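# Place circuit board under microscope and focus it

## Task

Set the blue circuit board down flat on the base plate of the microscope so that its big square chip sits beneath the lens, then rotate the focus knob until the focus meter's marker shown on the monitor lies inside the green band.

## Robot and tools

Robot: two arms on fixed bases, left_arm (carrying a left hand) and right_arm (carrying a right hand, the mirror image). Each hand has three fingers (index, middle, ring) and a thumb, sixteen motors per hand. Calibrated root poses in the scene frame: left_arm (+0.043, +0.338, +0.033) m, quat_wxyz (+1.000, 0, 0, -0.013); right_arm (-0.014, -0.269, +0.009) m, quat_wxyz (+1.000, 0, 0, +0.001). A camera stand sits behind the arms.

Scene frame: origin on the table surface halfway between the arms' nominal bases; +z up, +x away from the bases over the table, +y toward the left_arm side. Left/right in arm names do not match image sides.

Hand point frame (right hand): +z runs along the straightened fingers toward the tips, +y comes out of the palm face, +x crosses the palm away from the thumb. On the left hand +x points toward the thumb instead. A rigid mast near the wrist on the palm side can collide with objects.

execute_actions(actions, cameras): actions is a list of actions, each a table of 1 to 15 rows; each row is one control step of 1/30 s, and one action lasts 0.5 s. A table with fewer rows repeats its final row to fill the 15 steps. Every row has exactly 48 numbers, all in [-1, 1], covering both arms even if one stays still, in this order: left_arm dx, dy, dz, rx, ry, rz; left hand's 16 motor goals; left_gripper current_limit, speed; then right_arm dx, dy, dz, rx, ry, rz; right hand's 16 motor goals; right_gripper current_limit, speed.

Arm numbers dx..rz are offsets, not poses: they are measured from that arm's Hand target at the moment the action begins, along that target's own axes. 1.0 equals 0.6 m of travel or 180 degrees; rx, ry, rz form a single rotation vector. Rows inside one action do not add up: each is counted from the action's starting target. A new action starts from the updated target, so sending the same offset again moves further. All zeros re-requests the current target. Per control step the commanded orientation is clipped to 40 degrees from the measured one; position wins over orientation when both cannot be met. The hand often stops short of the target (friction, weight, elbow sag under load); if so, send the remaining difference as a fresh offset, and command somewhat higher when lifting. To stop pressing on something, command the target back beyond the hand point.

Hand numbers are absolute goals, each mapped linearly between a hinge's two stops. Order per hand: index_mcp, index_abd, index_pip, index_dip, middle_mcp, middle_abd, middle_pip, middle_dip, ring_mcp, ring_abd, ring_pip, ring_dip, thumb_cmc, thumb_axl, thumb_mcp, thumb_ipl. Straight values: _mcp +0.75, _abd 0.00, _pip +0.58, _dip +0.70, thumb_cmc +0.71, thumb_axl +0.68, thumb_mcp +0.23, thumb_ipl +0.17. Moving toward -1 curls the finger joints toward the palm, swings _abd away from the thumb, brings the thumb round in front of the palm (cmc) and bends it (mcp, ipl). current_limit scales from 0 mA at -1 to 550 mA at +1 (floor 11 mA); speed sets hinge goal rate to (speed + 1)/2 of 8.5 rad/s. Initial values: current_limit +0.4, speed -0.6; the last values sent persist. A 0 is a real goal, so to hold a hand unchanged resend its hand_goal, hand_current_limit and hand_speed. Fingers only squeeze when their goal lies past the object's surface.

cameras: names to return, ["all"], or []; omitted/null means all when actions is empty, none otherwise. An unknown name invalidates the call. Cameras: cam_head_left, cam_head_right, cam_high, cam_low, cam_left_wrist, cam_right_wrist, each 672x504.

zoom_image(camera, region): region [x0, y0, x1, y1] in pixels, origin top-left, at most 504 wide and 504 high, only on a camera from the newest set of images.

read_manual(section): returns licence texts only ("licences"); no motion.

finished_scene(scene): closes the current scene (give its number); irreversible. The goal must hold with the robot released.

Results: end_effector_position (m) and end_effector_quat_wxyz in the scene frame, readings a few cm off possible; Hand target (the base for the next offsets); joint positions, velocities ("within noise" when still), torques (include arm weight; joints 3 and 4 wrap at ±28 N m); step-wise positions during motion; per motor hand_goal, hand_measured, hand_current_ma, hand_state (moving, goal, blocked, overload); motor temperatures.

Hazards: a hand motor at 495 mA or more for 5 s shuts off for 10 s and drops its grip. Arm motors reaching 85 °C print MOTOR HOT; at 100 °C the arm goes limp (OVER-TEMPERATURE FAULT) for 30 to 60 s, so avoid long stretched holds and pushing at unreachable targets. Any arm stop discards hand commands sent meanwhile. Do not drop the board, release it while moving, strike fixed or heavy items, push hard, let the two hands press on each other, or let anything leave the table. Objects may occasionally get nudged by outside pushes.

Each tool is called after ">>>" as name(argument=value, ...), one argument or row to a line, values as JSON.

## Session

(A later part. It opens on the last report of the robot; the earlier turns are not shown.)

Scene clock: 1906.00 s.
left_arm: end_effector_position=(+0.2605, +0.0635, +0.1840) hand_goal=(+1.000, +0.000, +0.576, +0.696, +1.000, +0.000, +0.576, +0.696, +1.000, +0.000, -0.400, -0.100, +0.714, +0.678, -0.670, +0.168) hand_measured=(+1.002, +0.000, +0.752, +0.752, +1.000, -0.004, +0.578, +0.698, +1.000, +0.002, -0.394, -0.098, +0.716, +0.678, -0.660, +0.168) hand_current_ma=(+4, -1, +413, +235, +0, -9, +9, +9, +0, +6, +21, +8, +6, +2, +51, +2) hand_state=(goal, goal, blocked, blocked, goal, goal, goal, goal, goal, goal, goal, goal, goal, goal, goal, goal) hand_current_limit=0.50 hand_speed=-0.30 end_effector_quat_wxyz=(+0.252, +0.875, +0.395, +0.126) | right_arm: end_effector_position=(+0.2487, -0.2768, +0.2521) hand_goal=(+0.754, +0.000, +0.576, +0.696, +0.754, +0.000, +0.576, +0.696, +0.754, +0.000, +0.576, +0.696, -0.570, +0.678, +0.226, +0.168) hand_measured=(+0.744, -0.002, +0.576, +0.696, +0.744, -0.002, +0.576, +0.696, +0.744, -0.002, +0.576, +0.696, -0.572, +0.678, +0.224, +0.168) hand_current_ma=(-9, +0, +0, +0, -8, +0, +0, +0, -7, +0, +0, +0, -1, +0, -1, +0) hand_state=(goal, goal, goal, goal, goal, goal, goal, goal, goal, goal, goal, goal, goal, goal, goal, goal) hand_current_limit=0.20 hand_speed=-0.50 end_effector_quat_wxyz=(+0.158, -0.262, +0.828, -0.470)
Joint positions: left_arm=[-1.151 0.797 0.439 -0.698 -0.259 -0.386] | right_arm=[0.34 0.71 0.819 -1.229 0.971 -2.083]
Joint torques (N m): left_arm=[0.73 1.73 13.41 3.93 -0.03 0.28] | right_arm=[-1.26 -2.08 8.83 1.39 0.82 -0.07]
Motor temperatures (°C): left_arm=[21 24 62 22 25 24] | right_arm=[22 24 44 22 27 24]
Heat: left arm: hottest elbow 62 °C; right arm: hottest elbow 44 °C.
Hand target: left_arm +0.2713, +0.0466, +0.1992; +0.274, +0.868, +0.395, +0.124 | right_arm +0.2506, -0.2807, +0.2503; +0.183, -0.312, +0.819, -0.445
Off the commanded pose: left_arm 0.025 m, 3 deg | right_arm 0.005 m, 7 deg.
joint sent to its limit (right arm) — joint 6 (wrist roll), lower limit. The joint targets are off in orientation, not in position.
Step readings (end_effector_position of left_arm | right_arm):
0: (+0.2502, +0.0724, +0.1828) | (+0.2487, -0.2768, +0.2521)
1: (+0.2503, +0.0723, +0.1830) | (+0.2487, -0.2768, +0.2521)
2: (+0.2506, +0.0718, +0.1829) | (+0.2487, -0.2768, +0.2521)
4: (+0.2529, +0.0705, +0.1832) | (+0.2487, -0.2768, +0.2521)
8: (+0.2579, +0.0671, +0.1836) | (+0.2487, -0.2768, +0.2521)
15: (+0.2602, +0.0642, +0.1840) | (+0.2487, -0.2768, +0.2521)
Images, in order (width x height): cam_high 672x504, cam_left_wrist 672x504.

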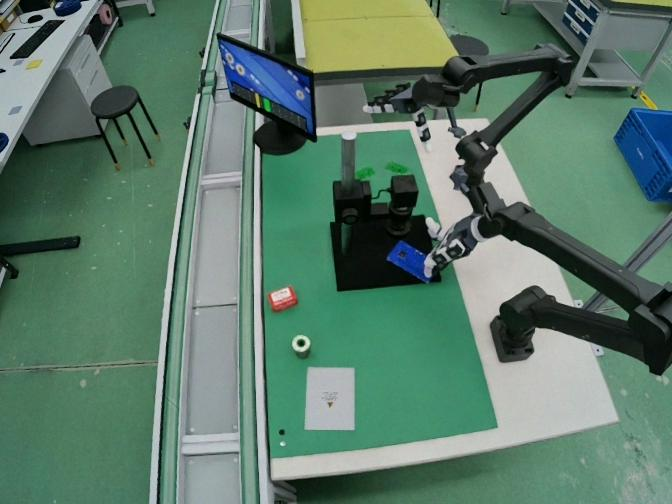

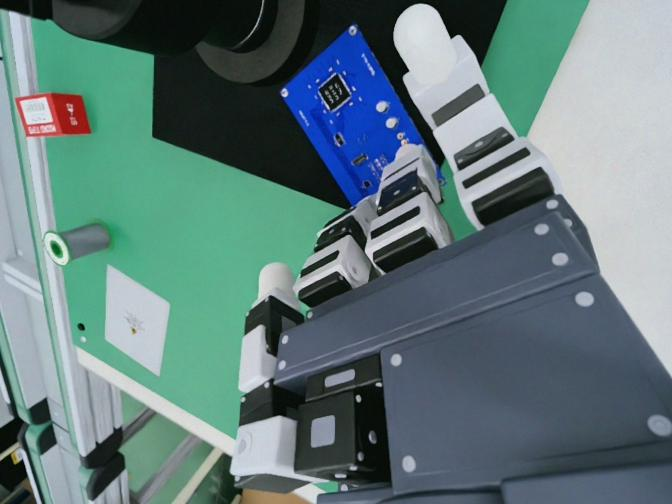

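>>> execute_actions(
  actions=[
    [[0,0.0054,-0.0369,0,0,0,1,0,0.576,0.696,1,0,0.576,0.696,1,0,-0.4,-0.1,0.714,0.678,-0.67,0.168,0.5,-0.3,0,0,0,0,0,0,0.754,0,0.576,0.696,0.754,0,0.576,0.696,0.754,0,0.576,0.696,-0.571,0.678,0.226,0.168,0.2,-0.5]],
  ],
  cameras=["cam_high"],
)

Scene clock: 1937.43 s.
left_arm: end_effector_position=(+0.2586, +0.0680, +0.1869) hand_goal=(+1.000, +0.000, +0.576, +0.696, +1.000, +0.000, +0.576, +0.696, +1.000, +0.000, -0.400, -0.100, +0.714, +0.678, -0.670, +0.168) hand_measured=(+1.000, +0.002, +0.580, +0.698, +1.000, -0.004, +0.578, +0.698, +1.000, +0.002, -0.394, -0.098, +0.716, +0.678, -0.660, +0.168) hand_current_ma=(+1, +3, +10, +9, +0, -9, +9, +9, +0, +6, +21, +8, +6, +2, +51, +2) hand_state=(goal, goal, goal, goal, goal, goal, goal, goal, goal, goal, goal, goal, goal, goal, goal, goal) hand_current_limit=0.50 hand_speed=-0.30 end_effector_quat_wxyz=(+0.248, +0.876, +0.395, +0.126) | right_arm: end_effector_position=(+0.2487, -0.2768, +0.2521) hand_goal=(+0.754, +0.000, +0.576, +0.696, +0.754, +0.000, +0.576, +0.696, +0.754, +0.000, +0.576, +0.696, -0.570, +0.678, +0.226, +0.168) hand_measured=(+0.744, -0.002, +0.576, +0.696, +0.744, -0.002, +0.576, +0.696, +0.744, -0.002, +0.576, +0.696, -0.572, +0.678, +0.224, +0.168) hand_current_ma=(-9, +0, +0, +0, -8, +0, +0, +0, -7, +0, +0, +0, -1, +0, -1, +0) hand_state=(goal, goal, goal, goal, goal, goal, goal, goal, goal, goal, goal, goal, goal, goal, goal, goal) hand_current_limit=0.20 hand_speed=-0.50 end_effector_quat_wxyz=(+0.158, -0.262, +0.828, -0.470)
Joint positions: left_arm=[-1.151 0.776 0.442 -0.73 -0.259 -0.385] | right_arm=[0.34 0.71 0.819 -1.229 0.971 -2.083]
Joint torques (N m): left_arm=[-0.97 -1.32 15.56 1.21 -0.36 0.1] | right_arm=[-1.2 -2.08 8.84 1.4 0.81 -0.09]
Motor temperatures (°C): left_arm=[21 24 66 23 25 24] | right_arm=[22 24 44 22 27 24]
Heat: left arm: hottest elbow 66 °C; right arm: hottest elbow 44 °C.
Hand target: left_arm +0.2637, +0.0533, +0.2191; +0.274, +0.868, +0.395, +0.124 | right_arm +0.2506, -0.2807, +0.2503; +0.183, -0.312, +0.819, -0.445
Off the commanded pose: left_arm 0.036 m, 3 deg | right_arm 0.005 m, 7 deg.
joint sent to its limit (right arm) — joint 6 (wrist roll), lower limit. The joint targets are off in orientation, not in position.
Step readings (end_effector_position of left_arm | right_arm):
0: (+0.2605, +0.0635, +0.1840) | (+0.2487, -0.2768, +0.2521)
1: (+0.2605, +0.0635, +0.1840) | (+0.2487, -0.2768, +0.2521)
2: (+0.2606, +0.0634, +0.1846) | (+0.2487, -0.2768, +0.2521)
4: (+0.2603, +0.0639, +0.1859) | (+0.2487, -0.2768, +0.2521)
8: (+0.2593, +0.0664, +0.1872) | (+0.2487, -0.2768, +0.2521)
15: (+0.2587, +0.0677, +0.1869) | (+0.2487, -0.2768, +0.2521)
Images, in order (width x height): cam_high 672x504.

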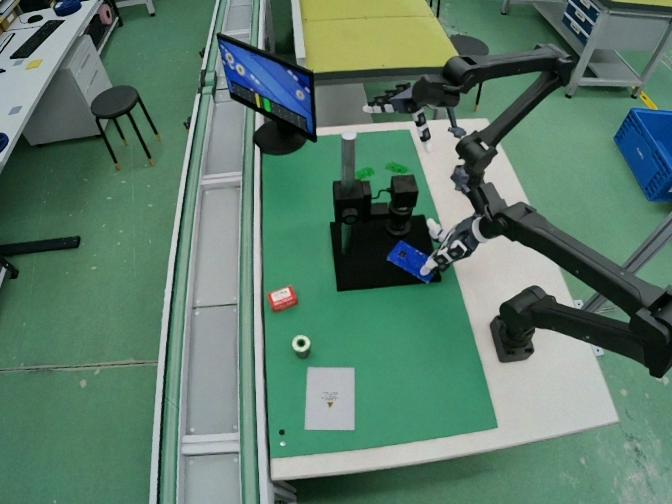

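>>> execute_actions(
  actions=[
    [[-0.02,0.0054,-0.0069,0,0,0,1,0,0.576,0.696,1,0,0.576,0.696,1,0,-0.4,-0.1,0.714,0.678,-0.67,0.168,0.5,-0.3,0,0,0,0,0,0,0.754,0,0.576,0.696,0.754,0,0.576,0.696,0.754,0,0.576,0.696,-0.571,0.678,0.226,0.168,0.2,-0.5]],
  ],
  cameras=["cam_high", "cam_left_wrist","cam_head_left"],
)

>>> zoom_image(
  camera="cam_left_wrist",
  region=[200, 0, 500, 220],
)

>>> zoom_image(
  camera="cam_high",
  region=[360, 200, 480, 320],
)

Scene clock: 1943.33 s.
left_arm: end_effector_position=(+0.2519, +0.0609, +0.1952) hand_goal=(+1.000, +0.000, +0.576, +0.696, +1.000, +0.000, +0.576, +0.696, +1.000, +0.000, -0.400, -0.100, +0.714, +0.678, -0.670, +0.168) hand_measured=(+1.000, +0.002, +0.580, +0.698, +1.000, -0.004, +0.578, +0.698, +1.000, +0.002, -0.394, -0.098, +0.716, +0.678, -0.660, +0.168) hand_current_ma=(+1, +3, +10, +9, +0, -8, +8, +9, +0, +6, +21, +8, +6, +2, +51, +2) hand_state=(goal, goal, goal, goal, goal, goal, goal, goal, goal, goal, goal, goal, goal, goal, goal, goal) hand_current_limit=0.50 hand_speed=-0.30 end_effector_quat_wxyz=(+0.253, +0.875, +0.393, +0.127) | right_arm: end_effector_position=(+0.2487, -0.2768, +0.2521) hand_goal=(+0.754, +0.000, +0.576, +0.696, +0.754, +0.000, +0.576, +0.696, +0.754, +0.000, +0.576, +0.696, -0.570, +0.678, +0.226, +0.168) hand_measured=(+0.744, -0.002, +0.576, +0.696, +0.744, -0.002, +0.576, +0.696, +0.744, -0.002, +0.576, +0.696, -0.572, +0.678, +0.224, +0.168) hand_current_ma=(-9, +0, +0, +0, -8, +0, +0, +0, -7, +0, +0, +0, -1, +0, -1, +0) hand_state=(goal, goal, goal, goal, goal, goal, goal, goal, goal, goal, goal, goal, goal, goal, goal, goal) hand_current_limit=0.20 hand_speed=-0.50 end_effector_quat_wxyz=(+0.158, -0.262, +0.828, -0.470)
Joint positions: left_arm=[-1.196 0.779 0.461 -0.746 -0.283 -0.422] | right_arm=[0.34 0.71 0.819 -1.229 0.971 -2.083]
Joint torques (N m): left_arm=[-1.26 -0.03 15.91 1.37 -0.46 0.03] | right_arm=[-1.26 -1.9 8.84 1.37 0.8 -0.08]
Motor temperatures (°C): left_arm=[21 24 65 23 25 24] | right_arm=[22 24 44 22 27 24]
Heat: left arm: hottest elbow 65 °C; right arm: hottest elbow 44 °C.
Hand target: left_arm +0.2560, +0.0439, +0.2246; +0.274, +0.868, +0.395, +0.124 | right_arm +0.2506, -0.2807, +0.2503; +0.183, -0.312, +0.819, -0.445
Off the commanded pose: left_arm 0.034 m, 3 deg | right_arm 0.005 m, 7 deg.
joint sent to its limit (right arm) — joint 6 (wrist roll), lower limit. The joint targets are off in orientation, not in position.
Step readings (end_effector_position of left_arm | right_arm):
0: (+0.2586, +0.0680, +0.1869) | (+0.2487, -0.2768, +0.2521)
1: (+0.2587, +0.0681, +0.1868) | (+0.2487, -0.2768, +0.2521)
2: (+0.2583, +0.0680, +0.1871) | (+0.2487, -0.2768, +0.2521)
4: (+0.2571, +0.0677, +0.1879) | (+0.2487, -0.2768, +0.2521)
8: (+0.2520, +0.0628, +0.1916) | (+0.2487, -0.2768, +0.2521)
15: (+0.2518, +0.0605, +0.1960) | (+0.2487, -0.2768, +0.2521)
Images, in order (width x height): cam_head_left 672x504, cam_high 672x504, cam_left_wrist 672x504.

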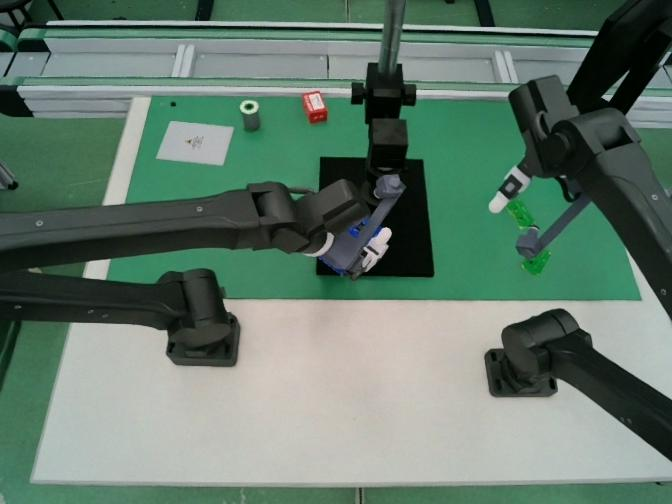

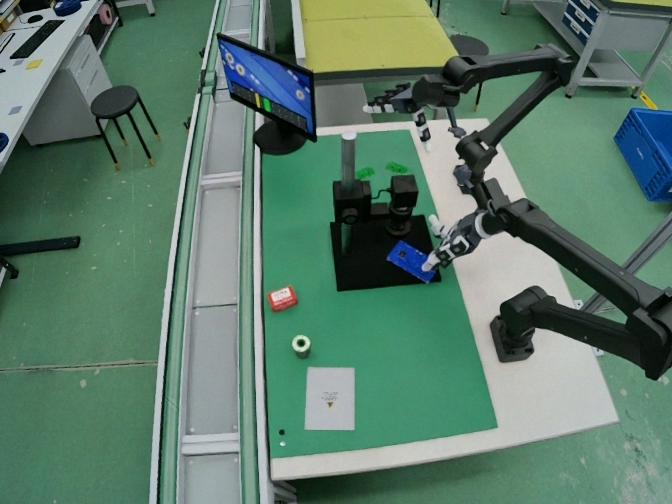

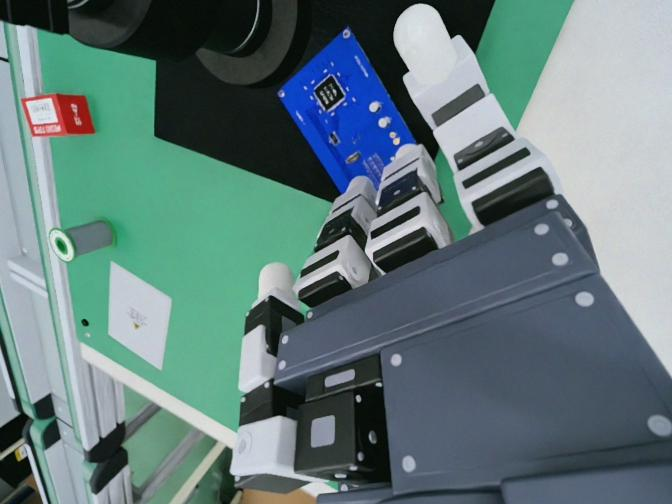

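Scaled by 1.680.

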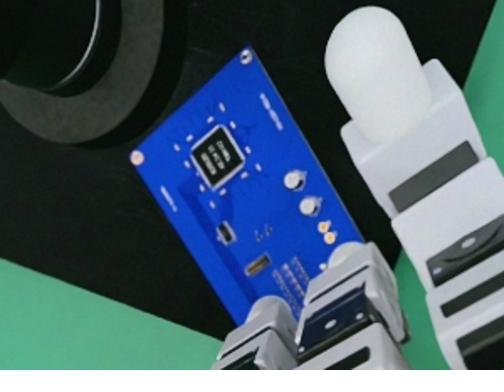

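Scaled by 4.200.

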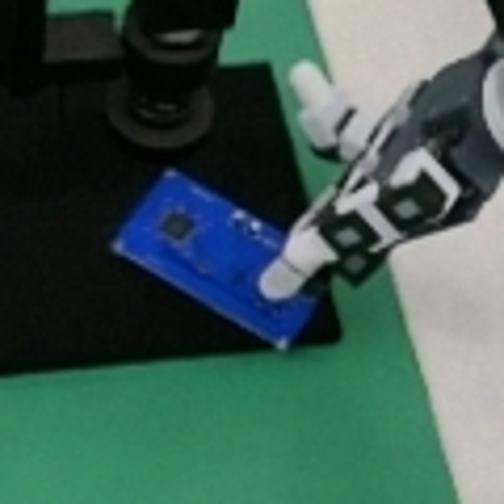

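>>> execute_actions(
  actions=[
    [[0,-0.0192,0.0272,0,0,0,1,0,0.576,0.696,1,0,0.576,0.696,1,0,-0.4,-0.1,0.714,0.678,-0.67,0.168,0.5,-0.3,0,0,0,0,0,0,0.754,0,0.576,0.696,0.754,0,0.576,0.696,0.754,0,0.576,0.696,-0.571,0.678,0.226,0.168,0.2,-0.5]],
  ],
)

Scene clock: 1948.27 s.
left_arm: end_effector_position=(+0.2544, +0.0536, +0.1937) hand_goal=(+1.000, +0.000, +0.576, +0.696, +1.000, +0.000, +0.576, +0.696, +1.000, +0.000, -0.400, -0.100, +0.714, +0.678, -0.670, +0.168) hand_measured=(+1.000, +0.002, +0.580, +0.698, +1.000, -0.004, +0.578, +0.698, +1.000, +0.002, -0.394, -0.098, +0.716, +0.678, -0.660, +0.168) hand_current_ma=(+1, +3, +10, +9, +0, -8, +8, +9, +0, +6, +21, +8, +6, +2, +51, +2) hand_state=(goal, goal, goal, goal, goal, goal, goal, goal, goal, goal, goal, goal, goal, goal, goal, goal) hand_current_limit=0.50 hand_speed=-0.30 end_effector_quat_wxyz=(+0.260, +0.872, +0.394, +0.127) | right_arm: end_effector_position=(+0.2487, -0.2768, +0.2521) hand_goal=(+0.754, +0.000, +0.576, +0.696, +0.754, +0.000, +0.576, +0.696, +0.754, +0.000, +0.576, +0.696, -0.570, +0.678, +0.226, +0.168) hand_measured=(+0.744, -0.002, +0.576, +0.696, +0.744, -0.002, +0.576, +0.696, +0.744, -0.002, +0.576, +0.696, -0.572, +0.678, +0.224, +0.168) hand_current_ma=(-9, +0, +0, +0, -8, +0, +0, +0, -7, +0, +0, +0, -1, +0, -1, +0) hand_state=(goal, goal, goal, goal, goal, goal, goal, goal, goal, goal, goal, goal, goal, goal, goal, goal) hand_current_limit=0.20 hand_speed=-0.50 end_effector_quat_wxyz=(+0.158, -0.262, +0.828, -0.470)
Joint positions: left_arm=[-1.197 0.807 0.461 -0.704 -0.284 -0.424] | right_arm=[0.34 0.71 0.819 -1.229 0.971 -2.083]
Joint torques (N m): left_arm=[-1.14 -0.91 12.52 2.77 -0.46 0.03] | right_arm=[-1.08 -2.08 8.83 1.43 0.82 -0.09]
Motor temperatures (°C): left_arm=[21 24 67 22 25 24] | right_arm=[22 24 44 22 27 24]
Heat: left arm: hottest elbow 67 °C; right arm: hottest elbow 44 °C.
Hand target: left_arm +0.2560, +0.0440, +0.2046; +0.274, +0.868, +0.395, +0.124 | right_arm +0.2506, -0.2807, +0.2503; +0.183, -0.312, +0.819, -0.445
Off the commanded pose: left_arm 0.015 m, 2 deg | right_arm 0.005 m, 7 deg.
joint sent to its limit (right arm) — joint 6 (wrist roll), lower limit. The joint targets are off in orientation, not in position.
Step readings (end_effector_position of left_arm | right_arm):
0: (+0.2519, +0.0609, +0.1952) | (+0.2487, -0.2768, +0.2521)
1: (+0.2519, +0.0609, +0.1951) | (+0.2487, -0.2768, +0.2521)
2: (+0.2520, +0.0609, +0.1948) | (+0.2487, -0.2768, +0.2521)
4: (+0.2523, +0.0595, +0.1941) | (+0.2487, -0.2768, +0.2521)
8: (+0.2536, +0.0556, +0.1928) | (+0.2487, -0.2768, +0.2521)
15: (+0.2543, +0.0538, +0.1935) | (+0.2487, -0.2768, +0.2521)

>>> execute_actions(
  actions=[
    [[0,-0.0115,0.0163,0,0,0,1,0,0.576,0.696,1,0,0.576,0.696,1,0,-0.4,-0.1,0.714,0.678,-0.67,0.168,0.5,-0.3,0,0,0,0,0,0,0.754,0,0.576,0.696,0.754,0,0.576,0.696,0.754,0,0.576,0.696,-0.571,0.678,0.226,0.168,0.2,-0.5]],
  ],
)

Scene clock: 1952.70 s.
left_arm: end_effector_position=(+0.2570, +0.0463, +0.1949) hand_goal=(+1.000, +0.000, +0.576, +0.696, +1.000, +0.000, +0.576, +0.696, +1.000, +0.000, -0.400, -0.100, +0.714, +0.678, -0.670, +0.168) hand_measured=(+1.000, +0.002, +0.580, +0.698, +1.000, -0.004, +0.578, +0.698, +1.000, +0.002, -0.394, -0.098, +0.716, +0.678, -0.660, +0.168) hand_current_ma=(+1, +3, +10, +9, +0, -8, +8, +9, +0, +6, +21, +8, +6, +2, +51, +2) hand_state=(goal, goal, goal, goal, goal, goal, goal, goal, goal, goal, goal, goal, goal, goal, goal, goal) hand_current_limit=0.50 hand_speed=-0.30 end_effector_quat_wxyz=(+0.272, +0.869, +0.394, +0.126) | right_arm: end_effector_position=(+0.2487, -0.2768, +0.2521) hand_goal=(+0.754, +0.000, +0.576, +0.696, +0.754, +0.000, +0.576, +0.696, +0.754, +0.000, +0.576, +0.696, -0.570, +0.678, +0.226, +0.168) hand_measured=(+0.744, -0.002, +0.576, +0.696, +0.744, -0.002, +0.576, +0.696, +0.744, -0.002, +0.576, +0.696, -0.572, +0.678, +0.224, +0.168) hand_current_ma=(-9, +0, +0, +0, -8, +0, +0, +0, -7, +0, +0, +0, -1, +0, -1, +0) hand_state=(goal, goal, goal, goal, goal, goal, goal, goal, goal, goal, goal, goal, goal, goal, goal, goal) hand_current_limit=0.20 hand_speed=-0.50 end_effector_quat_wxyz=(+0.158, -0.262, +0.828, -0.470)
Joint positions: left_arm=[-1.197 0.827 0.461 -0.659 -0.284 -0.424] | right_arm=[0.34 0.71 0.819 -1.229 0.971 -2.083]
Joint torques (N m): left_arm=[-1.08 -0.32 10.45 2.69 -0.45 0.04] | right_arm=[-1.2 -1.9 8.84 1.42 0.8 -0.08]
Motor temperatures (°C): left_arm=[21 24 67 22 25 24] | right_arm=[22 24 44 22 27 24]
Heat: left arm: hottest elbow 67 °C; right arm: hottest elbow 44 °C.
Hand target: left_arm +0.2560, +0.0440, +0.1926; +0.274, +0.868, +0.395, +0.124 | right_arm +0.2506, -0.2807, +0.2503; +0.183, -0.312, +0.819, -0.445
Off the commanded pose: left_arm 0.003 m, 0 deg | right_arm 0.005 m, 7 deg.
joint sent to its limit (right arm) — joint 6 (wrist roll), lower limit. The joint targets are off in orientation, not in position.
Step readings (end_effector_position of left_arm | right_arm):
0: (+0.2544, +0.0536, +0.1935) | (+0.2487, -0.2768, +0.2521)
1: (+0.2544, +0.0536, +0.1936) | (+0.2487, -0.2768, +0.2521)
2: (+0.2546, +0.0530, +0.1940) | (+0.2487, -0.2768, +0.2521)
4: (+0.2554, +0.0509, +0.1947) | (+0.2487, -0.2768, +0.2521)
8: (+0.2566, +0.0476, +0.1945) | (+0.2487, -0.2768, +0.2521)
15: (+0.2570, +0.0464, +0.1948) | (+0.2487, -0.2768, +0.2521)

>>> execute_actions(
  actions=[
    [[0,-0.0252,0.0067,0,0,0,1,0,0.576,0.696,1,0,0.576,0.696,1,0,-0.4,-0.1,0.714,0.678,-0.67,0.168,0.5,-0.3,0,0,0,0,0,0,0.754,0,0.576,0.696,0.754,0,0.576,0.696,0.754,0,0.576,0.696,-0.571,0.678,0.226,0.168,0.2,-0.5]],
  ],
)

Scene clock: 1956.27 s.
left_arm: end_effector_position=(+0.2520, +0.0483, +0.1871) hand_goal=(+1.000, +0.000, +0.576, +0.696, +1.000, +0.000, +0.576, +0.696, +1.000, +0.000, -0.400, -0.100, +0.714, +0.678, -0.670, +0.168) hand_measured=(+1.000, -0.002, +0.578, +0.698, +1.000, -0.004, +0.578, +0.698, +1.000, +0.002, -0.394, -0.098, +0.716, +0.678, -0.660, +0.168) hand_current_ma=(+0, -5, +4, +5, +0, -8, +8, +9, +0, +6, +21, +8, +6, +2, +51, +2) hand_state=(goal, goal, goal, goal, goal, goal, goal, goal, goal, goal, goal, goal, goal, goal, goal, goal) hand_current_limit=0.50 hand_speed=-0.30 end_effector_quat_wxyz=(+0.273, +0.868, +0.395, +0.127) | right_arm: end_effector_position=(+0.2487, -0.2768, +0.2521) hand_goal=(+0.754, +0.000, +0.576, +0.696, +0.754, +0.000, +0.576, +0.696, +0.754, +0.000, +0.576, +0.696, -0.570, +0.678, +0.226, +0.168) hand_measured=(+0.744, -0.002, +0.576, +0.696, +0.744, -0.002, +0.576, +0.696, +0.744, -0.002, +0.576, +0.696, -0.572, +0.678, +0.224, +0.168) hand_current_ma=(-9, +0, +0, +0, -8, +0, +0, +0, -7, +0, +0, +0, -1, +0, -1, +0) hand_state=(goal, goal, goal, goal, goal, goal, goal, goal, goal, goal, goal, goal, goal, goal, goal, goal) hand_current_limit=0.20 hand_speed=-0.50 end_effector_quat_wxyz=(+0.158, -0.262, +0.828, -0.470)
Joint positions: left_arm=[-1.218 0.826 0.438 -0.641 -0.296 -0.443] | right_arm=[0.34 0.71 0.819 -1.229 0.971 -2.083]
Joint torques (N m): left_arm=[-1.26 -1.44 9.1 2.66 -0.43 0.05] | right_arm=[-1.2 -1.9 8.83 1.4 0.81 -0.09]
Motor temperatures (°C): left_arm=[21 24 66 22 25 24] | right_arm=[22 24 44 22 27 24]
Heat: left arm: hottest elbow 66 °C; right arm: hottest elbow 44 °C.
Hand target: left_arm +0.2484, +0.0507, +0.1805; +0.274, +0.868, +0.395, +0.124 | right_arm +0.2506, -0.2807, +0.2503; +0.183, -0.312, +0.819, -0.445
Off the commanded pose: left_arm 0.008 m, 0 deg | right_arm 0.005 m, 7 deg.
joint sent to its limit (right arm) — joint 6 (wrist roll), lower limit. The joint targets are off in orientation, not in position.
Step readings (end_effector_position of left_arm | right_arm):
0: (+0.2570, +0.0463, +0.1949) | (+0.2487, -0.2768, +0.2521)
1: (+0.2570, +0.0463, +0.1949) | (+0.2487, -0.2768, +0.2521)
2: (+0.2571, +0.0461, +0.1954) | (+0.2487, -0.2768, +0.2521)
4: (+0.2566, +0.0459, +0.1952) | (+0.2487, -0.2768, +0.2521)
8: (+0.2528, +0.0468, +0.1894) | (+0.2487, -0.2768, +0.2521)
15: (+0.2519, +0.0482, +0.1871) | (+0.2487, -0.2768, +0.2521)

>>> execute_actions(
  actions=[
    [[0,0.0178,0.0326,0,0,0,1,0,0.576,0.696,1,0,0.576,0.696,1,0,-0.4,-0.1,0.714,0.678,-0.67,0.168,0.5,-0.3,0,0,0,0,0,0,0.754,0,0.576,0.696,0.754,0,0.576,0.696,0.754,0,0.576,0.696,-0.571,0.678,0.226,0.168,0.2,-0.5]],
  ],
  cameras=["cam_high"],
)

>>> zoom_image(
  camera="cam_high",
  region=[360, 200, 480, 320],
)

Scene clock: 1962.23 s.
left_arm: end_effector_position=(+0.2587, +0.0389, +0.1882) hand_goal=(+1.000, +0.000, +0.576, +0.696, +1.000, +0.000, +0.576, +0.696, +1.000, +0.000, -0.400, -0.100, +0.714, +0.678, -0.670, +0.168) hand_measured=(+1.000, +0.006, +0.664, +0.750, +1.000, -0.002, +0.578, +0.698, +1.000, +0.002, -0.394, -0.098, +0.716, +0.678, -0.660, +0.168) hand_current_ma=(+3, +17, +384, +222, +0, -8, +8, +9, +0, +6, +21, +8, +6, +2, +51, +2) hand_state=(goal, goal, blocked, blocked, goal, goal, goal, goal, goal, goal, goal, goal, goal, goal, goal, goal) hand_current_limit=0.50 hand_speed=-0.30 end_effector_quat_wxyz=(+0.287, +0.865, +0.392, +0.128) | right_arm: end_effector_position=(+0.2487, -0.2768, +0.2521) hand_goal=(+0.754, +0.000, +0.576, +0.696, +0.754, +0.000, +0.576, +0.696, +0.754, +0.000, +0.576, +0.696, -0.570, +0.678, +0.226, +0.168) hand_measured=(+0.744, -0.002, +0.576, +0.696, +0.744, -0.002, +0.576, +0.696, +0.744, -0.002, +0.576, +0.696, -0.572, +0.678, +0.224, +0.168) hand_current_ma=(-9, +0, +0, +0, -8, +0, +0, +0, -7, +0, +0, +0, -1, +0, -1, +0) hand_state=(goal, goal, goal, goal, goal, goal, goal, goal, goal, goal, goal, goal, goal, goal, goal, goal) hand_current_limit=0.20 hand_speed=-0.50 end_effector_quat_wxyz=(+0.158, -0.262, +0.828, -0.470)
Joint positions: left_arm=[-1.202 0.858 0.438 -0.573 -0.291 -0.42] | right_arm=[0.34 0.71 0.819 -1.229 0.971 -2.083]
Joint torques (N m): left_arm=[0.85 1.96 9.73 3.48 0.25 0.18] | right_arm=[-1.2 -1.79 8.87 1.4 0.83 -0.08]
Motor temperatures (°C): left_arm=[21 24 65 22 25 24] | right_arm=[22 24 44 22 27 24]
Heat: left arm: hottest elbow 65 °C; right arm: hottest elbow 44 °C.
Hand target: left_arm +0.2635, +0.0375, +0.1708; +0.274, +0.868, +0.395, +0.124 | right_arm +0.2506, -0.2807, +0.2503; +0.183, -0.312, +0.819, -0.445
Off the commanded pose: left_arm 0.018 m, 2 deg | right_arm 0.005 m, 7 deg.
joint sent to its limit (right arm) — joint 6 (wrist roll), lower limit. The joint targets are off in orientation, not in position.
Step readings (end_effector_position of left_arm | right_arm):
0: (+0.2520, +0.0484, +0.1871) | (+0.2487, -0.2768, +0.2521)
1: (+0.2520, +0.0482, +0.1873) | (+0.2487, -0.2768, +0.2521)
2: (+0.2521, +0.0473, +0.1875) | (+0.2487, -0.2768, +0.2521)
4: (+0.2537, +0.0439, +0.1869) | (+0.2487, -0.2768, +0.2521)
8: (+0.2572, +0.0409, +0.1874) | (+0.2487, -0.2768, +0.2521)
15: (+0.2587, +0.0393, +0.1880) | (+0.2487, -0.2768, +0.2521)
Images, in order (width x height): cam_high 672x504.

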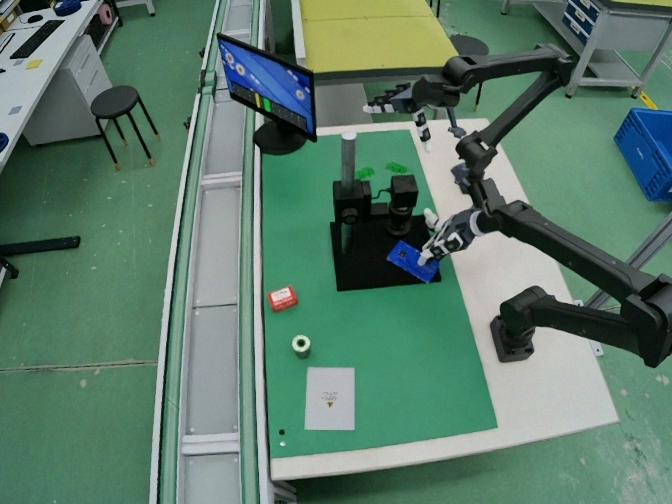

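Scaled by 4.200.

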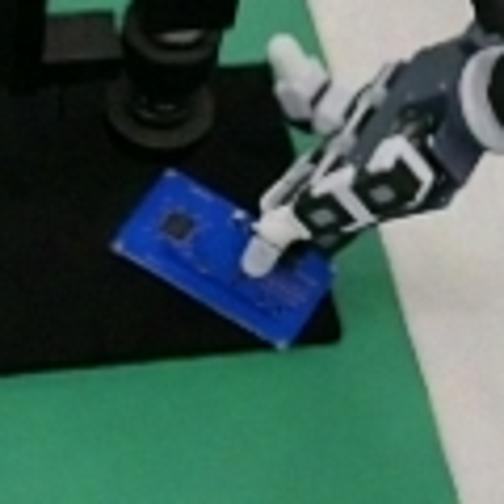

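>>> execute_actions(
  actions=[
    [[0,0.0205,0.0143,0,0,0,1,0,0.576,0.696,1,0,0.576,0.696,1,0,-0.4,-0.1,0.714,0.678,-0.67,0.168,0.6,-0.3,0,0,0,0,0,0,0.754,0,0.576,0.696,0.754,0,0.576,0.696,0.754,0,0.576,0.696,-0.571,0.678,0.226,0.168,0.2,-0.5]],
  ],
  cameras=["cam_high", "cam_left_wrist"],
)

>>> zoom_image(
  camera="cam_high",
  region=[360, 200, 480, 320],
)

>>> zoom_image(
  camera="cam_left_wrist",
  region=[200, 0, 500, 220],
)

Scene clock: 1968.90 s.
left_arm: end_effector_position=(+0.2694, +0.0285, +0.1897) hand_goal=(+1.000, +0.000, +0.576, +0.696, +1.000, +0.000, +0.576, +0.696, +1.000, +0.000, -0.400, -0.100, +0.714, +0.678, -0.670, +0.168) hand_measured=(+1.002, +0.008, +0.830, +0.760, +1.000, -0.002, +0.578, +0.698, +1.000, +0.002, -0.394, -0.098, +0.716, +0.678, -0.660, +0.168) hand_current_ma=(+4, +22, +440, +269, +0, -8, +8, +9, +0, +6, +21, +8, +6, +2, +51, +2) hand_state=(goal, goal, blocked, blocked, goal, goal, goal, goal, goal, goal, goal, goal, goal, goal, goal, goal) hand_current_limit=0.60 hand_speed=-0.30 end_effector_quat_wxyz=(+0.291, +0.865, +0.388, +0.130) | right_arm: end_effector_position=(+0.2487, -0.2768, +0.2521) hand_goal=(+0.754, +0.000, +0.576, +0.696, +0.754, +0.000, +0.576, +0.696, +0.754, +0.000, +0.576, +0.696, -0.570, +0.678, +0.226, +0.168) hand_measured=(+0.744, -0.002, +0.576, +0.696, +0.744, -0.002, +0.576, +0.696, +0.744, -0.002, +0.576, +0.696, -0.572, +0.678, +0.224, +0.168) hand_current_ma=(-9, +0, +0, +0, -8, +0, +0, +0, -7, +0, +0, +0, -1, +0, -1, +0) hand_state=(goal, goal, goal, goal, goal, goal, goal, goal, goal, goal, goal, goal, goal, goal, goal, goal) hand_current_limit=0.20 hand_speed=-0.50 end_effector_quat_wxyz=(+0.158, -0.262, +0.828, -0.470)
Joint positions: left_arm=[-1.172 0.905 0.456 -0.527 -0.276 -0.385] | right_arm=[0.34 0.71 0.819 -1.229 0.971 -2.083]
Joint torques (N m): left_arm=[0.97 2.02 10.14 2.95 0.33 0.11] | right_arm=[-1.38 -1.96 8.83 1.44 0.82 -0.09]
Motor temperatures (°C): left_arm=[21 24 63 22 25 24] | right_arm=[22 24 44 22 27 24]
Heat: left arm: hottest elbow 63 °C; right arm: hottest elbow 44 °C.
Hand target: left_arm +0.2747, +0.0276, +0.1707; +0.274, +0.868, +0.395, +0.124 | right_arm +0.2506, -0.2807, +0.2503; +0.183, -0.312, +0.819, -0.445
Off the commanded pose: left_arm 0.020 m, 2 deg | right_arm 0.005 m, 7 deg.
joint sent to its limit (right arm) — joint 6 (wrist roll), lower limit. The joint targets are off in orientation, not in position.
Step readings (end_effector_position of left_arm | right_arm):
0: (+0.2586, +0.0389, +0.1880) | (+0.2487, -0.2768, +0.2521)
1: (+0.2586, +0.0387, +0.1881) | (+0.2487, -0.2768, +0.2521)
2: (+0.2590, +0.0385, +0.1878) | (+0.2487, -0.2768, +0.2521)
4: (+0.2614, +0.0370, +0.1882) | (+0.2487, -0.2768, +0.2521)
8: (+0.2672, +0.0325, +0.1893) | (+0.2487, -0.2768, +0.2521)
15: (+0.2695, +0.0292, +0.1898) | (+0.2487, -0.2768, +0.2521)
Images, in order (width x height): cam_high 672x504, cam_left_wrist 672x504.

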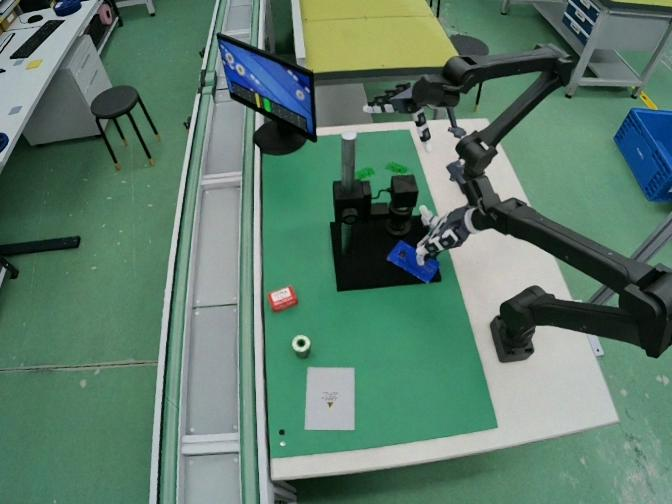

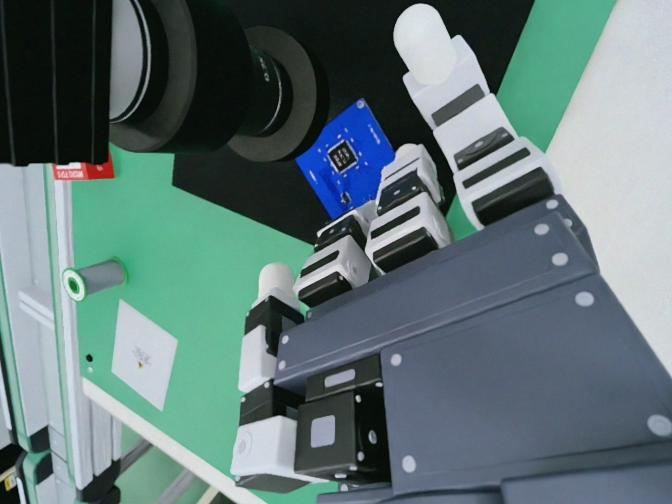

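Scaled by 4.200.

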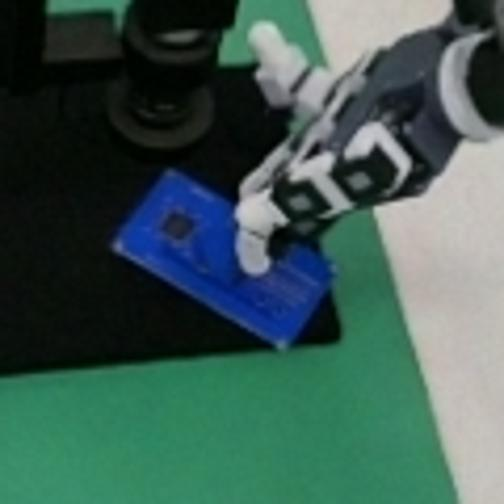

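Scaled by 1.680.

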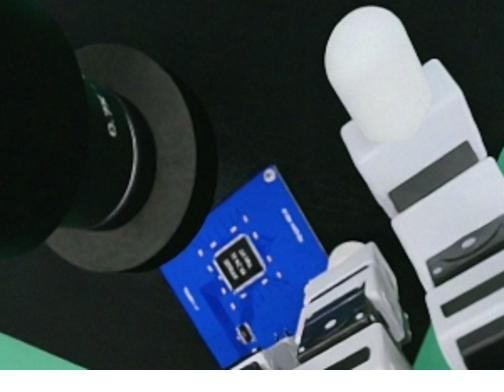

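>>> execute_actions(
  actions=[
    [[0,0.0252,-0.0068,0,0,0,1,0,0.576,0.696,1,0,0.576,0.696,1,0,-0.4,-0.1,0.714,0.678,-0.67,0.168,0.6,-0.3,0,0,0,0,0,0,0.754,0,0.576,0.696,0.754,0,0.576,0.696,0.754,0,0.576,0.696,-0.571,0.678,0.226,0.168,0.2,-0.5]],
  ],
  cameras=["cam_high"],
)

>>> zoom_image(
  camera="cam_high",
  region=[360, 200, 480, 320],
)

Scene clock: 1982.30 s.
left_arm: end_effector_position=(+0.2758, +0.0239, +0.1910) hand_goal=(+1.000, +0.000, +0.576, +0.696, +1.000, +0.000, +0.576, +0.696, +1.000, +0.000, -0.400, -0.100, +0.714, +0.678, -0.670, +0.168) hand_measured=(+1.002, +0.002, +0.878, +0.760, +1.000, -0.002, +0.578, +0.698, +1.000, +0.002, -0.394, -0.098, +0.716, +0.678, -0.660, +0.168) hand_current_ma=(+4, +5, +440, +269, +0, -7, +8, +9, +0, +6, +21, +8, +6, +2, +51, +2) hand_state=(goal, goal, blocked, blocked, goal, goal, goal, goal, goal, goal, goal, goal, goal, goal, goal, goal) hand_current_limit=0.60 hand_speed=-0.30 end_effector_quat_wxyz=(+0.288, +0.865, +0.391, +0.126) | right_arm: end_effector_position=(+0.2487, -0.2768, +0.2521) hand_goal=(+0.754, +0.000, +0.576, +0.696, +0.754, +0.000, +0.576, +0.696, +0.754, +0.000, +0.576, +0.696, -0.570, +0.678, +0.226, +0.168) hand_measured=(+0.744, -0.002, +0.576, +0.696, +0.744, -0.002, +0.576, +0.696, +0.744, -0.002, +0.576, +0.696, -0.572, +0.678, +0.224, +0.168) hand_current_ma=(-9, +0, +0, +0, -8, +0, +0, +0, -7, +0, +0, +0, -1, +0, -1, +0) hand_state=(goal, goal, goal, goal, goal, goal, goal, goal, goal, goal, goal, goal, goal, goal, goal, goal) hand_current_limit=0.20 hand_speed=-0.50 end_effector_quat_wxyz=(+0.158, -0.262, +0.828, -0.470)
Joint positions: left_arm=[-1.152 0.929 0.477 -0.527 -0.258 -0.376] | right_arm=[0.34 0.71 0.819 -1.229 0.971 -2.083]
Joint torques (N m): left_arm=[0.85 0.91 11.7 2.06 0.07 0.18] | right_arm=[-1.2 -1.9 8.8 1.43 0.82 -0.08]
Motor temperatures (°C): left_arm=[21 24 62 22 25 24] | right_arm=[22 24 44 22 27 24]
Heat: left arm: hottest elbow 62 °C; right arm: hottest elbow 44 °C.
Hand target: left_arm +0.2823, +0.0211, +0.1827; +0.274, +0.868, +0.395, +0.124 | right_arm +0.2506, -0.2807, +0.2503; +0.183, -0.312, +0.819, -0.445
Off the commanded pose: left_arm 0.011 m, 2 deg | right_arm 0.005 m, 7 deg.
joint sent to its limit (right arm) — joint 6 (wrist roll), lower limit. The joint targets are off in orientation, not in position.
Step readings (end_effector_position of left_arm | right_arm):
0: (+0.2694, +0.0284, +0.1897) | (+0.2487, -0.2768, +0.2521)
1: (+0.2694, +0.0285, +0.1897) | (+0.2487, -0.2768, +0.2521)
2: (+0.2696, +0.0280, +0.1900) | (+0.2487, -0.2768, +0.2521)
4: (+0.2713, +0.0271, +0.1902) | (+0.2487, -0.2768, +0.2521)
8: (+0.2750, +0.0251, +0.1908) | (+0.2487, -0.2768, +0.2521)
15: (+0.2759, +0.0240, +0.1910) | (+0.2487, -0.2768, +0.2521)
Images, in order (width x height): cam_high 672x504.

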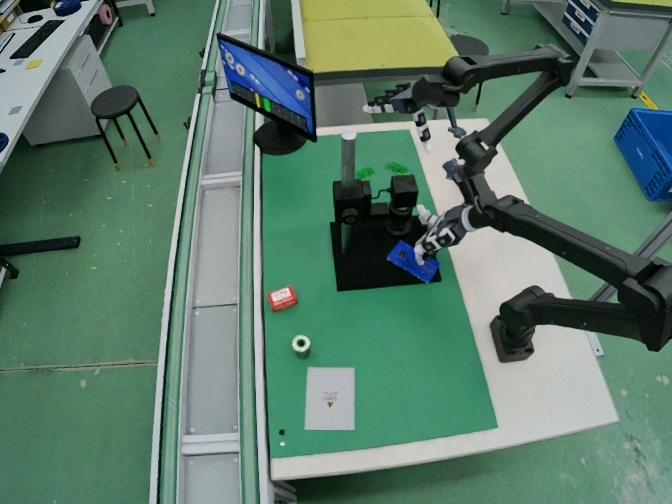

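Scaled by 4.200.

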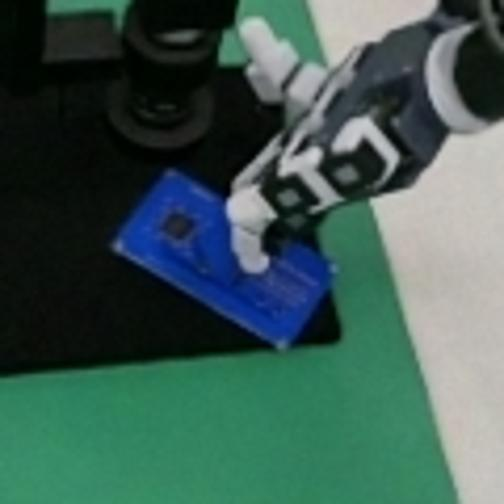

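>>> execute_actions(
  actions=[
    [[0,0.0165,-0.0088,0,0,0,1,0,0.576,0.696,1,0,0.576,0.696,1,0,-0.4,-0.1,0.714,0.678,-0.67,0.168,0.6,-0.3,0,0,0,0,0,0,0.754,0,0.576,0.696,0.754,0,0.576,0.696,0.754,0,0.576,0.696,-0.571,0.678,0.226,0.168,0.2,-0.5]],
  ],
  cameras=["cam_high"],
)

>>> zoom_image(
  camera="cam_high",
  region=[360, 200, 480, 320],
)

Scene clock: 1987.30 s.
left_arm: end_effector_position=(+0.2784, +0.0231, +0.1910) hand_goal=(+1.000, +0.000, +0.576, +0.696, +1.000, +0.000, +0.576, +0.696, +1.000, +0.000, -0.400, -0.100, +0.714, +0.678, -0.670, +0.168) hand_measured=(+1.000, -0.004, +0.878, +0.760, +1.000, -0.002, +0.578, +0.698, +1.000, +0.002, -0.394, -0.098, +0.716, +0.678, -0.660, +0.168) hand_current_ma=(+2, -12, +440, +269, +0, -7, +8, +9, +0, +6, +21, +8, +6, +2, +51, +2) hand_state=(goal, goal, blocked, blocked, goal, goal, goal, goal, goal, goal, goal, goal, goal, goal, goal, goal) hand_current_limit=0.60 hand_speed=-0.30 end_effector_quat_wxyz=(+0.282, +0.867, +0.392, +0.123) | right_arm: end_effector_position=(+0.2487, -0.2768, +0.2521) hand_goal=(+0.754, +0.000, +0.576, +0.696, +0.754, +0.000, +0.576, +0.696, +0.754, +0.000, +0.576, +0.696, -0.570, +0.678, +0.226, +0.168) hand_measured=(+0.744, -0.002, +0.576, +0.696, +0.744, -0.002, +0.576, +0.696, +0.744, -0.002, +0.576, +0.696, -0.572, +0.678, +0.224, +0.168) hand_current_ma=(-9, +0, +0, +0, -8, +0, +0, +0, -7, +0, +0, +0, -1, +0, -1, +0) hand_state=(goal, goal, goal, goal, goal, goal, goal, goal, goal, goal, goal, goal, goal, goal, goal, goal) hand_current_limit=0.20 hand_speed=-0.50 end_effector_quat_wxyz=(+0.158, -0.262, +0.828, -0.470)
Joint positions: left_arm=[-1.142 0.938 0.49 -0.543 -0.249 -0.371] | right_arm=[0.34 0.71 0.819 -1.229 0.971 -2.083]
Joint torques (N m): left_arm=[0.79 0.03 12.83 1.61 -0.12 0.21] | right_arm=[-1.26 -2.02 8.81 1.4 0.81 -0.09]
Motor temperatures (°C): left_arm=[21 24 61 22 25 24] | right_arm=[22 24 44 22 27 24]
Heat: left arm: hottest elbow 61 °C; right arm: hottest elbow 44 °C.
Hand target: left_arm +0.2861, +0.0177, +0.1928; +0.274, +0.868, +0.395, +0.124 | right_arm +0.2506, -0.2807, +0.2503; +0.183, -0.312, +0.819, -0.445
Off the commanded pose: left_arm 0.010 m, 1 deg | right_arm 0.005 m, 7 deg.
joint sent to its limit (right arm) — joint 6 (wrist roll), lower limit. The joint targets are off in orientation, not in position.
Step readings (end_effector_position of left_arm | right_arm):
0: (+0.2758, +0.0239, +0.1910) | (+0.2487, -0.2768, +0.2521)
1: (+0.2758, +0.0238, +0.1910) | (+0.2487, -0.2768, +0.2521)
2: (+0.2759, +0.0237, +0.1912) | (+0.2487, -0.2768, +0.2521)
4: (+0.2767, +0.0237, +0.1912) | (+0.2487, -0.2768, +0.2521)
8: (+0.2781, +0.0233, +0.1909) | (+0.2487, -0.2768, +0.2521)
15: (+0.2784, +0.0232, +0.1908) | (+0.2487, -0.2768, +0.2521)
Images, in order (width x height): cam_high 672x504.

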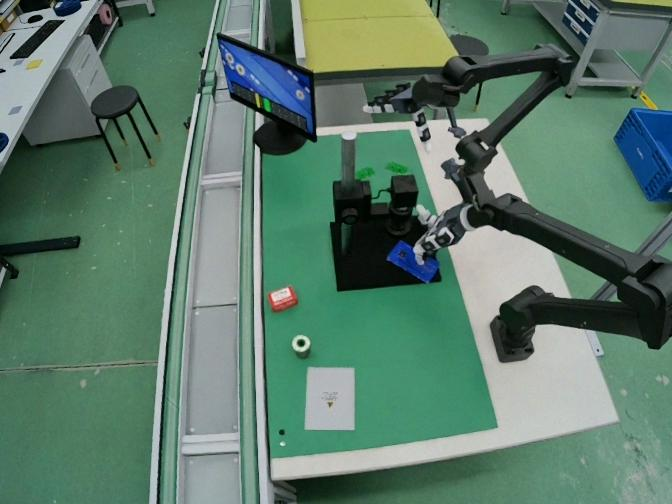

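Scaled by 4.200.

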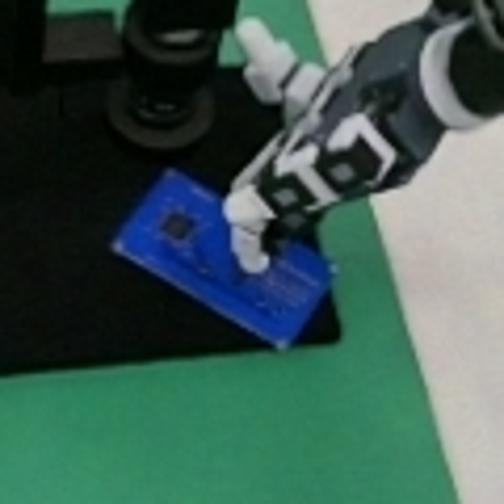

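>>> execute_actions(
  actions=[
    [[0,0.0076,-0.0109,0,0,0,1,0,0.576,0.696,1,0,0.576,0.696,1,0,-0.4,-0.1,0.714,0.678,-0.67,0.168,0.6,-0.3,0,0,0,0,0,0,0.754,0,0.576,0.696,0.754,0,0.576,0.696,0.754,0,0.576,0.696,-0.571,0.678,0.226,0.168,0.2,-0.5]],
  ],
  cameras=["cam_high"],
)

>>> zoom_image(
  camera="cam_high",
  region=[360, 200, 480, 320],
)

Scene clock: 2001.10 s.
left_arm: end_effector_position=(+0.2773, +0.0244, +0.1899) hand_goal=(+1.000, +0.000, +0.576, +0.696, +1.000, +0.000, +0.576, +0.696, +1.000, +0.000, -0.400, -0.100, +0.714, +0.678, -0.670, +0.168) hand_measured=(+1.000, -0.014, +0.834, +0.750, +1.000, -0.002, +0.578, +0.698, +1.000, +0.002, -0.394, -0.098, +0.716, +0.678, -0.660, +0.168) hand_current_ma=(+2, -46, +440, +228, +0, -7, +8, +9, +0, +6, +21, +8, +6, +2, +51, +2) hand_state=(goal, goal, blocked, blocked, goal, goal, goal, goal, goal, goal, goal, goal, goal, goal, goal, goal) hand_current_limit=0.60 hand_speed=-0.30 end_effector_quat_wxyz=(+0.272, +0.871, +0.392, +0.122) | right_arm: end_effector_position=(+0.2487, -0.2768, +0.2521) hand_goal=(+0.754, +0.000, +0.576, +0.696, +0.754, +0.000, +0.576, +0.696, +0.754, +0.000, +0.576, +0.696, -0.570, +0.678, +0.226, +0.168) hand_measured=(+0.744, -0.002, +0.576, +0.696, +0.744, -0.002, +0.576, +0.696, +0.744, -0.002, +0.576, +0.696, -0.572, +0.678, +0.224, +0.168) hand_current_ma=(-9, +0, +0, +0, -8, +0, +0, +0, -7, +0, +0, +0, -1, +0, -1, +0) hand_state=(goal, goal, goal, goal, goal, goal, goal, goal, goal, goal, goal, goal, goal, goal, goal, goal) hand_current_limit=0.20 hand_speed=-0.50 end_effector_quat_wxyz=(+0.158, -0.262, +0.828, -0.470)
Joint positions: left_arm=[-1.141 0.938 0.499 -0.573 -0.245 -0.371] | right_arm=[0.34 0.71 0.819 -1.229 0.971 -2.083]
Joint torques (N m): left_arm=[0.67 -1.2 13.34 1.57 -0.33 0.21] | right_arm=[-1.26 -2.02 8.84 1.4 0.81 -0.09]
Motor temperatures (°C): left_arm=[21 23 63 22 25 24] | right_arm=[22 24 44 22 27 24]
Heat: left arm: hottest elbow 63 °C; right arm: hottest elbow 44 °C.
Hand target: left_arm +0.2861, +0.0179, +0.2006; +0.274, +0.868, +0.395, +0.124 | right_arm +0.2506, -0.2807, +0.2503; +0.183, -0.312, +0.819, -0.445
Off the commanded pose: left_arm 0.015 m, 1 deg | right_arm 0.005 m, 7 deg.
joint sent to its limit (right arm) — joint 6 (wrist roll), lower limit. The joint targets are off in orientation, not in position.
Step readings (end_effector_position of left_arm | right_arm):
0: (+0.2784, +0.0231, +0.1910) | (+0.2487, -0.2768, +0.2521)
1: (+0.2784, +0.0232, +0.1909) | (+0.2487, -0.2768, +0.2521)
2: (+0.2783, +0.0232, +0.1908) | (+0.2487, -0.2768, +0.2521)
4: (+0.2781, +0.0234, +0.1908) | (+0.2487, -0.2768, +0.2521)
8: (+0.2776, +0.0240, +0.1904) | (+0.2487, -0.2768, +0.2521)
15: (+0.2774, +0.0242, +0.1901) | (+0.2487, -0.2768, +0.2521)
Images, in order (width x height): cam_high 672x504.

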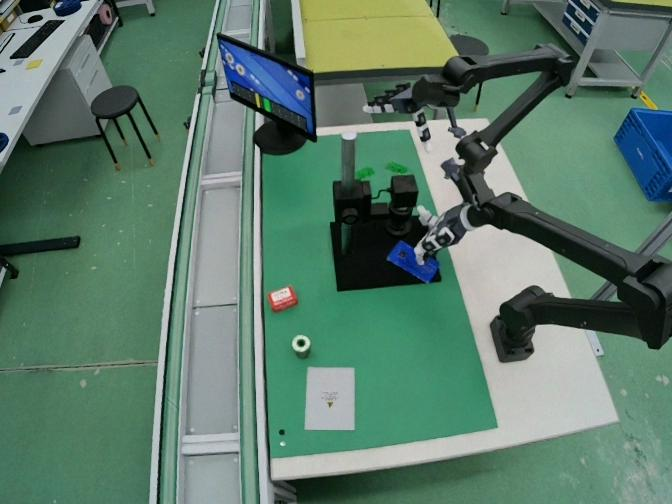

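Scaled by 4.200.

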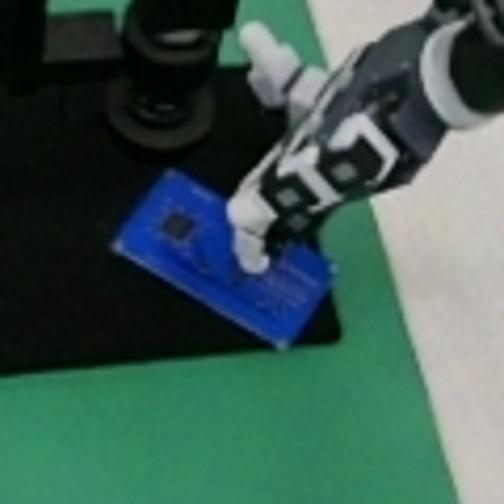

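>>> execute_actions(
  actions=[
    [[0,0.0213,-0.0014,0,0,0,1,0,0.576,0.696,1,0,0.576,0.696,1,0,-0.4,-0.1,0.714,0.678,-0.67,0.168,0.6,-0.3,0,0,0,0,0,0,0.754,0,0.576,0.696,0.754,0,0.576,0.696,0.754,0,0.576,0.696,-0.571,0.678,0.226,0.168,0.2,-0.5]],
  ],
  cameras=["cam_high"],
)

>>> zoom_image(
  camera="cam_high",
  region=[360, 200, 480, 320],
)

Scene clock: 2005.50 s.
left_arm: end_effector_position=(+0.2801, +0.0237, +0.1894) hand_goal=(+1.000, +0.000, +0.576, +0.696, +1.000, +0.000, +0.576, +0.696, +1.000, +0.000, -0.400, -0.100, +0.714, +0.678, -0.670, +0.168) hand_measured=(+1.000, -0.022, +0.822, +0.750, +1.000, -0.002, +0.578, +0.698, +1.000, +0.002, -0.394, -0.098, +0.716, +0.678, -0.660, +0.168) hand_current_ma=(+2, -72, +440, +226, +0, -7, +8, +9, +0, +6, +21, +8, +6, +2, +51, +2) hand_state=(goal, blocked, blocked, blocked, goal, goal, goal, goal, goal, goal, goal, goal, goal, goal, goal, goal) hand_current_limit=0.60 hand_speed=-0.30 end_effector_quat_wxyz=(+0.264, +0.872, +0.395, +0.117) | right_arm: end_effector_position=(+0.2487, -0.2768, +0.2521) hand_goal=(+0.754, +0.000, +0.576, +0.696, +0.754, +0.000, +0.576, +0.696, +0.754, +0.000, +0.576, +0.696, -0.570, +0.678, +0.226, +0.168) hand_measured=(+0.744, -0.002, +0.576, +0.696, +0.744, -0.002, +0.576, +0.696, +0.744, -0.002, +0.576, +0.696, -0.572, +0.678, +0.224, +0.168) hand_current_ma=(-9, +0, +0, +0, -8, +0, +0, +0, -7, +0, +0, +0, -1, +0, -1, +0) hand_state=(goal, goal, goal, goal, goal, goal, goal, goal, goal, goal, goal, goal, goal, goal, goal, goal) hand_current_limit=0.20 hand_speed=-0.50 end_effector_quat_wxyz=(+0.158, -0.262, +0.828, -0.470)
Joint positions: left_arm=[-1.129 0.949 0.515 -0.593 -0.23 -0.371] | right_arm=[0.34 0.71 0.819 -1.229 0.971 -2.083]
Joint torques (N m): left_arm=[1.03 -0.97 14.65 1.76 -0.55 0.33] | right_arm=[-1.26 -1.85 8.85 1.43 0.82 -0.08]
Motor temperatures (°C): left_arm=[21 23 63 22 25 24] | right_arm=[22 24 44 22 27 24]
Heat: left arm: hottest elbow 63 °C; right arm: hottest elbow 44 °C.
Hand target: left_arm +0.2935, +0.0112, +0.2086; +0.274, +0.868, +0.395, +0.124 | right_arm +0.2506, -0.2807, +0.2503; +0.183, -0.312, +0.819, -0.445
Off the commanded pose: left_arm 0.027 m, 2 deg | right_arm 0.005 m, 7 deg.
joint sent to its limit (right arm) — joint 6 (wrist roll), lower limit. The joint targets are off in orientation, not in position.
Step readings (end_effector_position of left_arm | right_arm):
0: (+0.2773, +0.0244, +0.1899) | (+0.2487, -0.2768, +0.2521)
1: (+0.2773, +0.0242, +0.1901) | (+0.2487, -0.2768, +0.2521)
2: (+0.2774, +0.0241, +0.1903) | (+0.2487, -0.2768, +0.2521)
4: (+0.2780, +0.0243, +0.1901) | (+0.2487, -0.2768, +0.2521)
8: (+0.2798, +0.0241, +0.1897) | (+0.2487, -0.2768, +0.2521)
15: (+0.2802, +0.0237, +0.1896) | (+0.2487, -0.2768, +0.2521)
Images, in order (width x height): cam_high 672x504.

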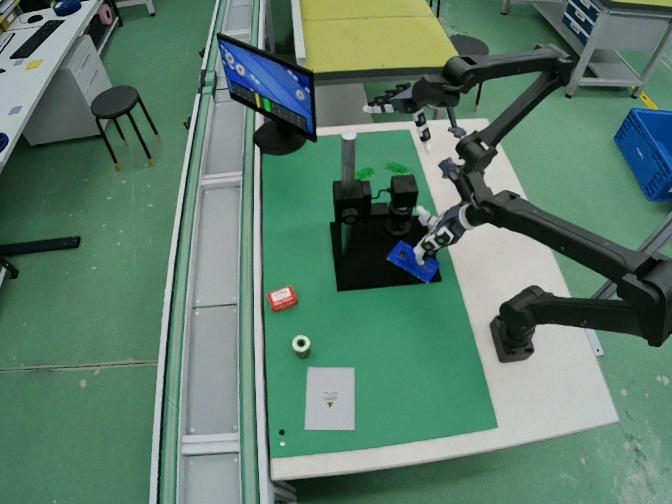

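Scaled by 4.200.

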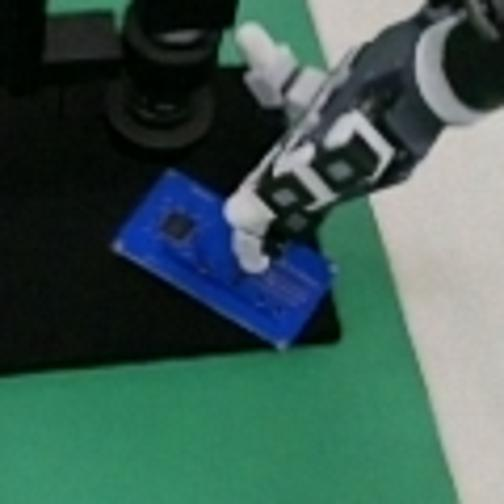

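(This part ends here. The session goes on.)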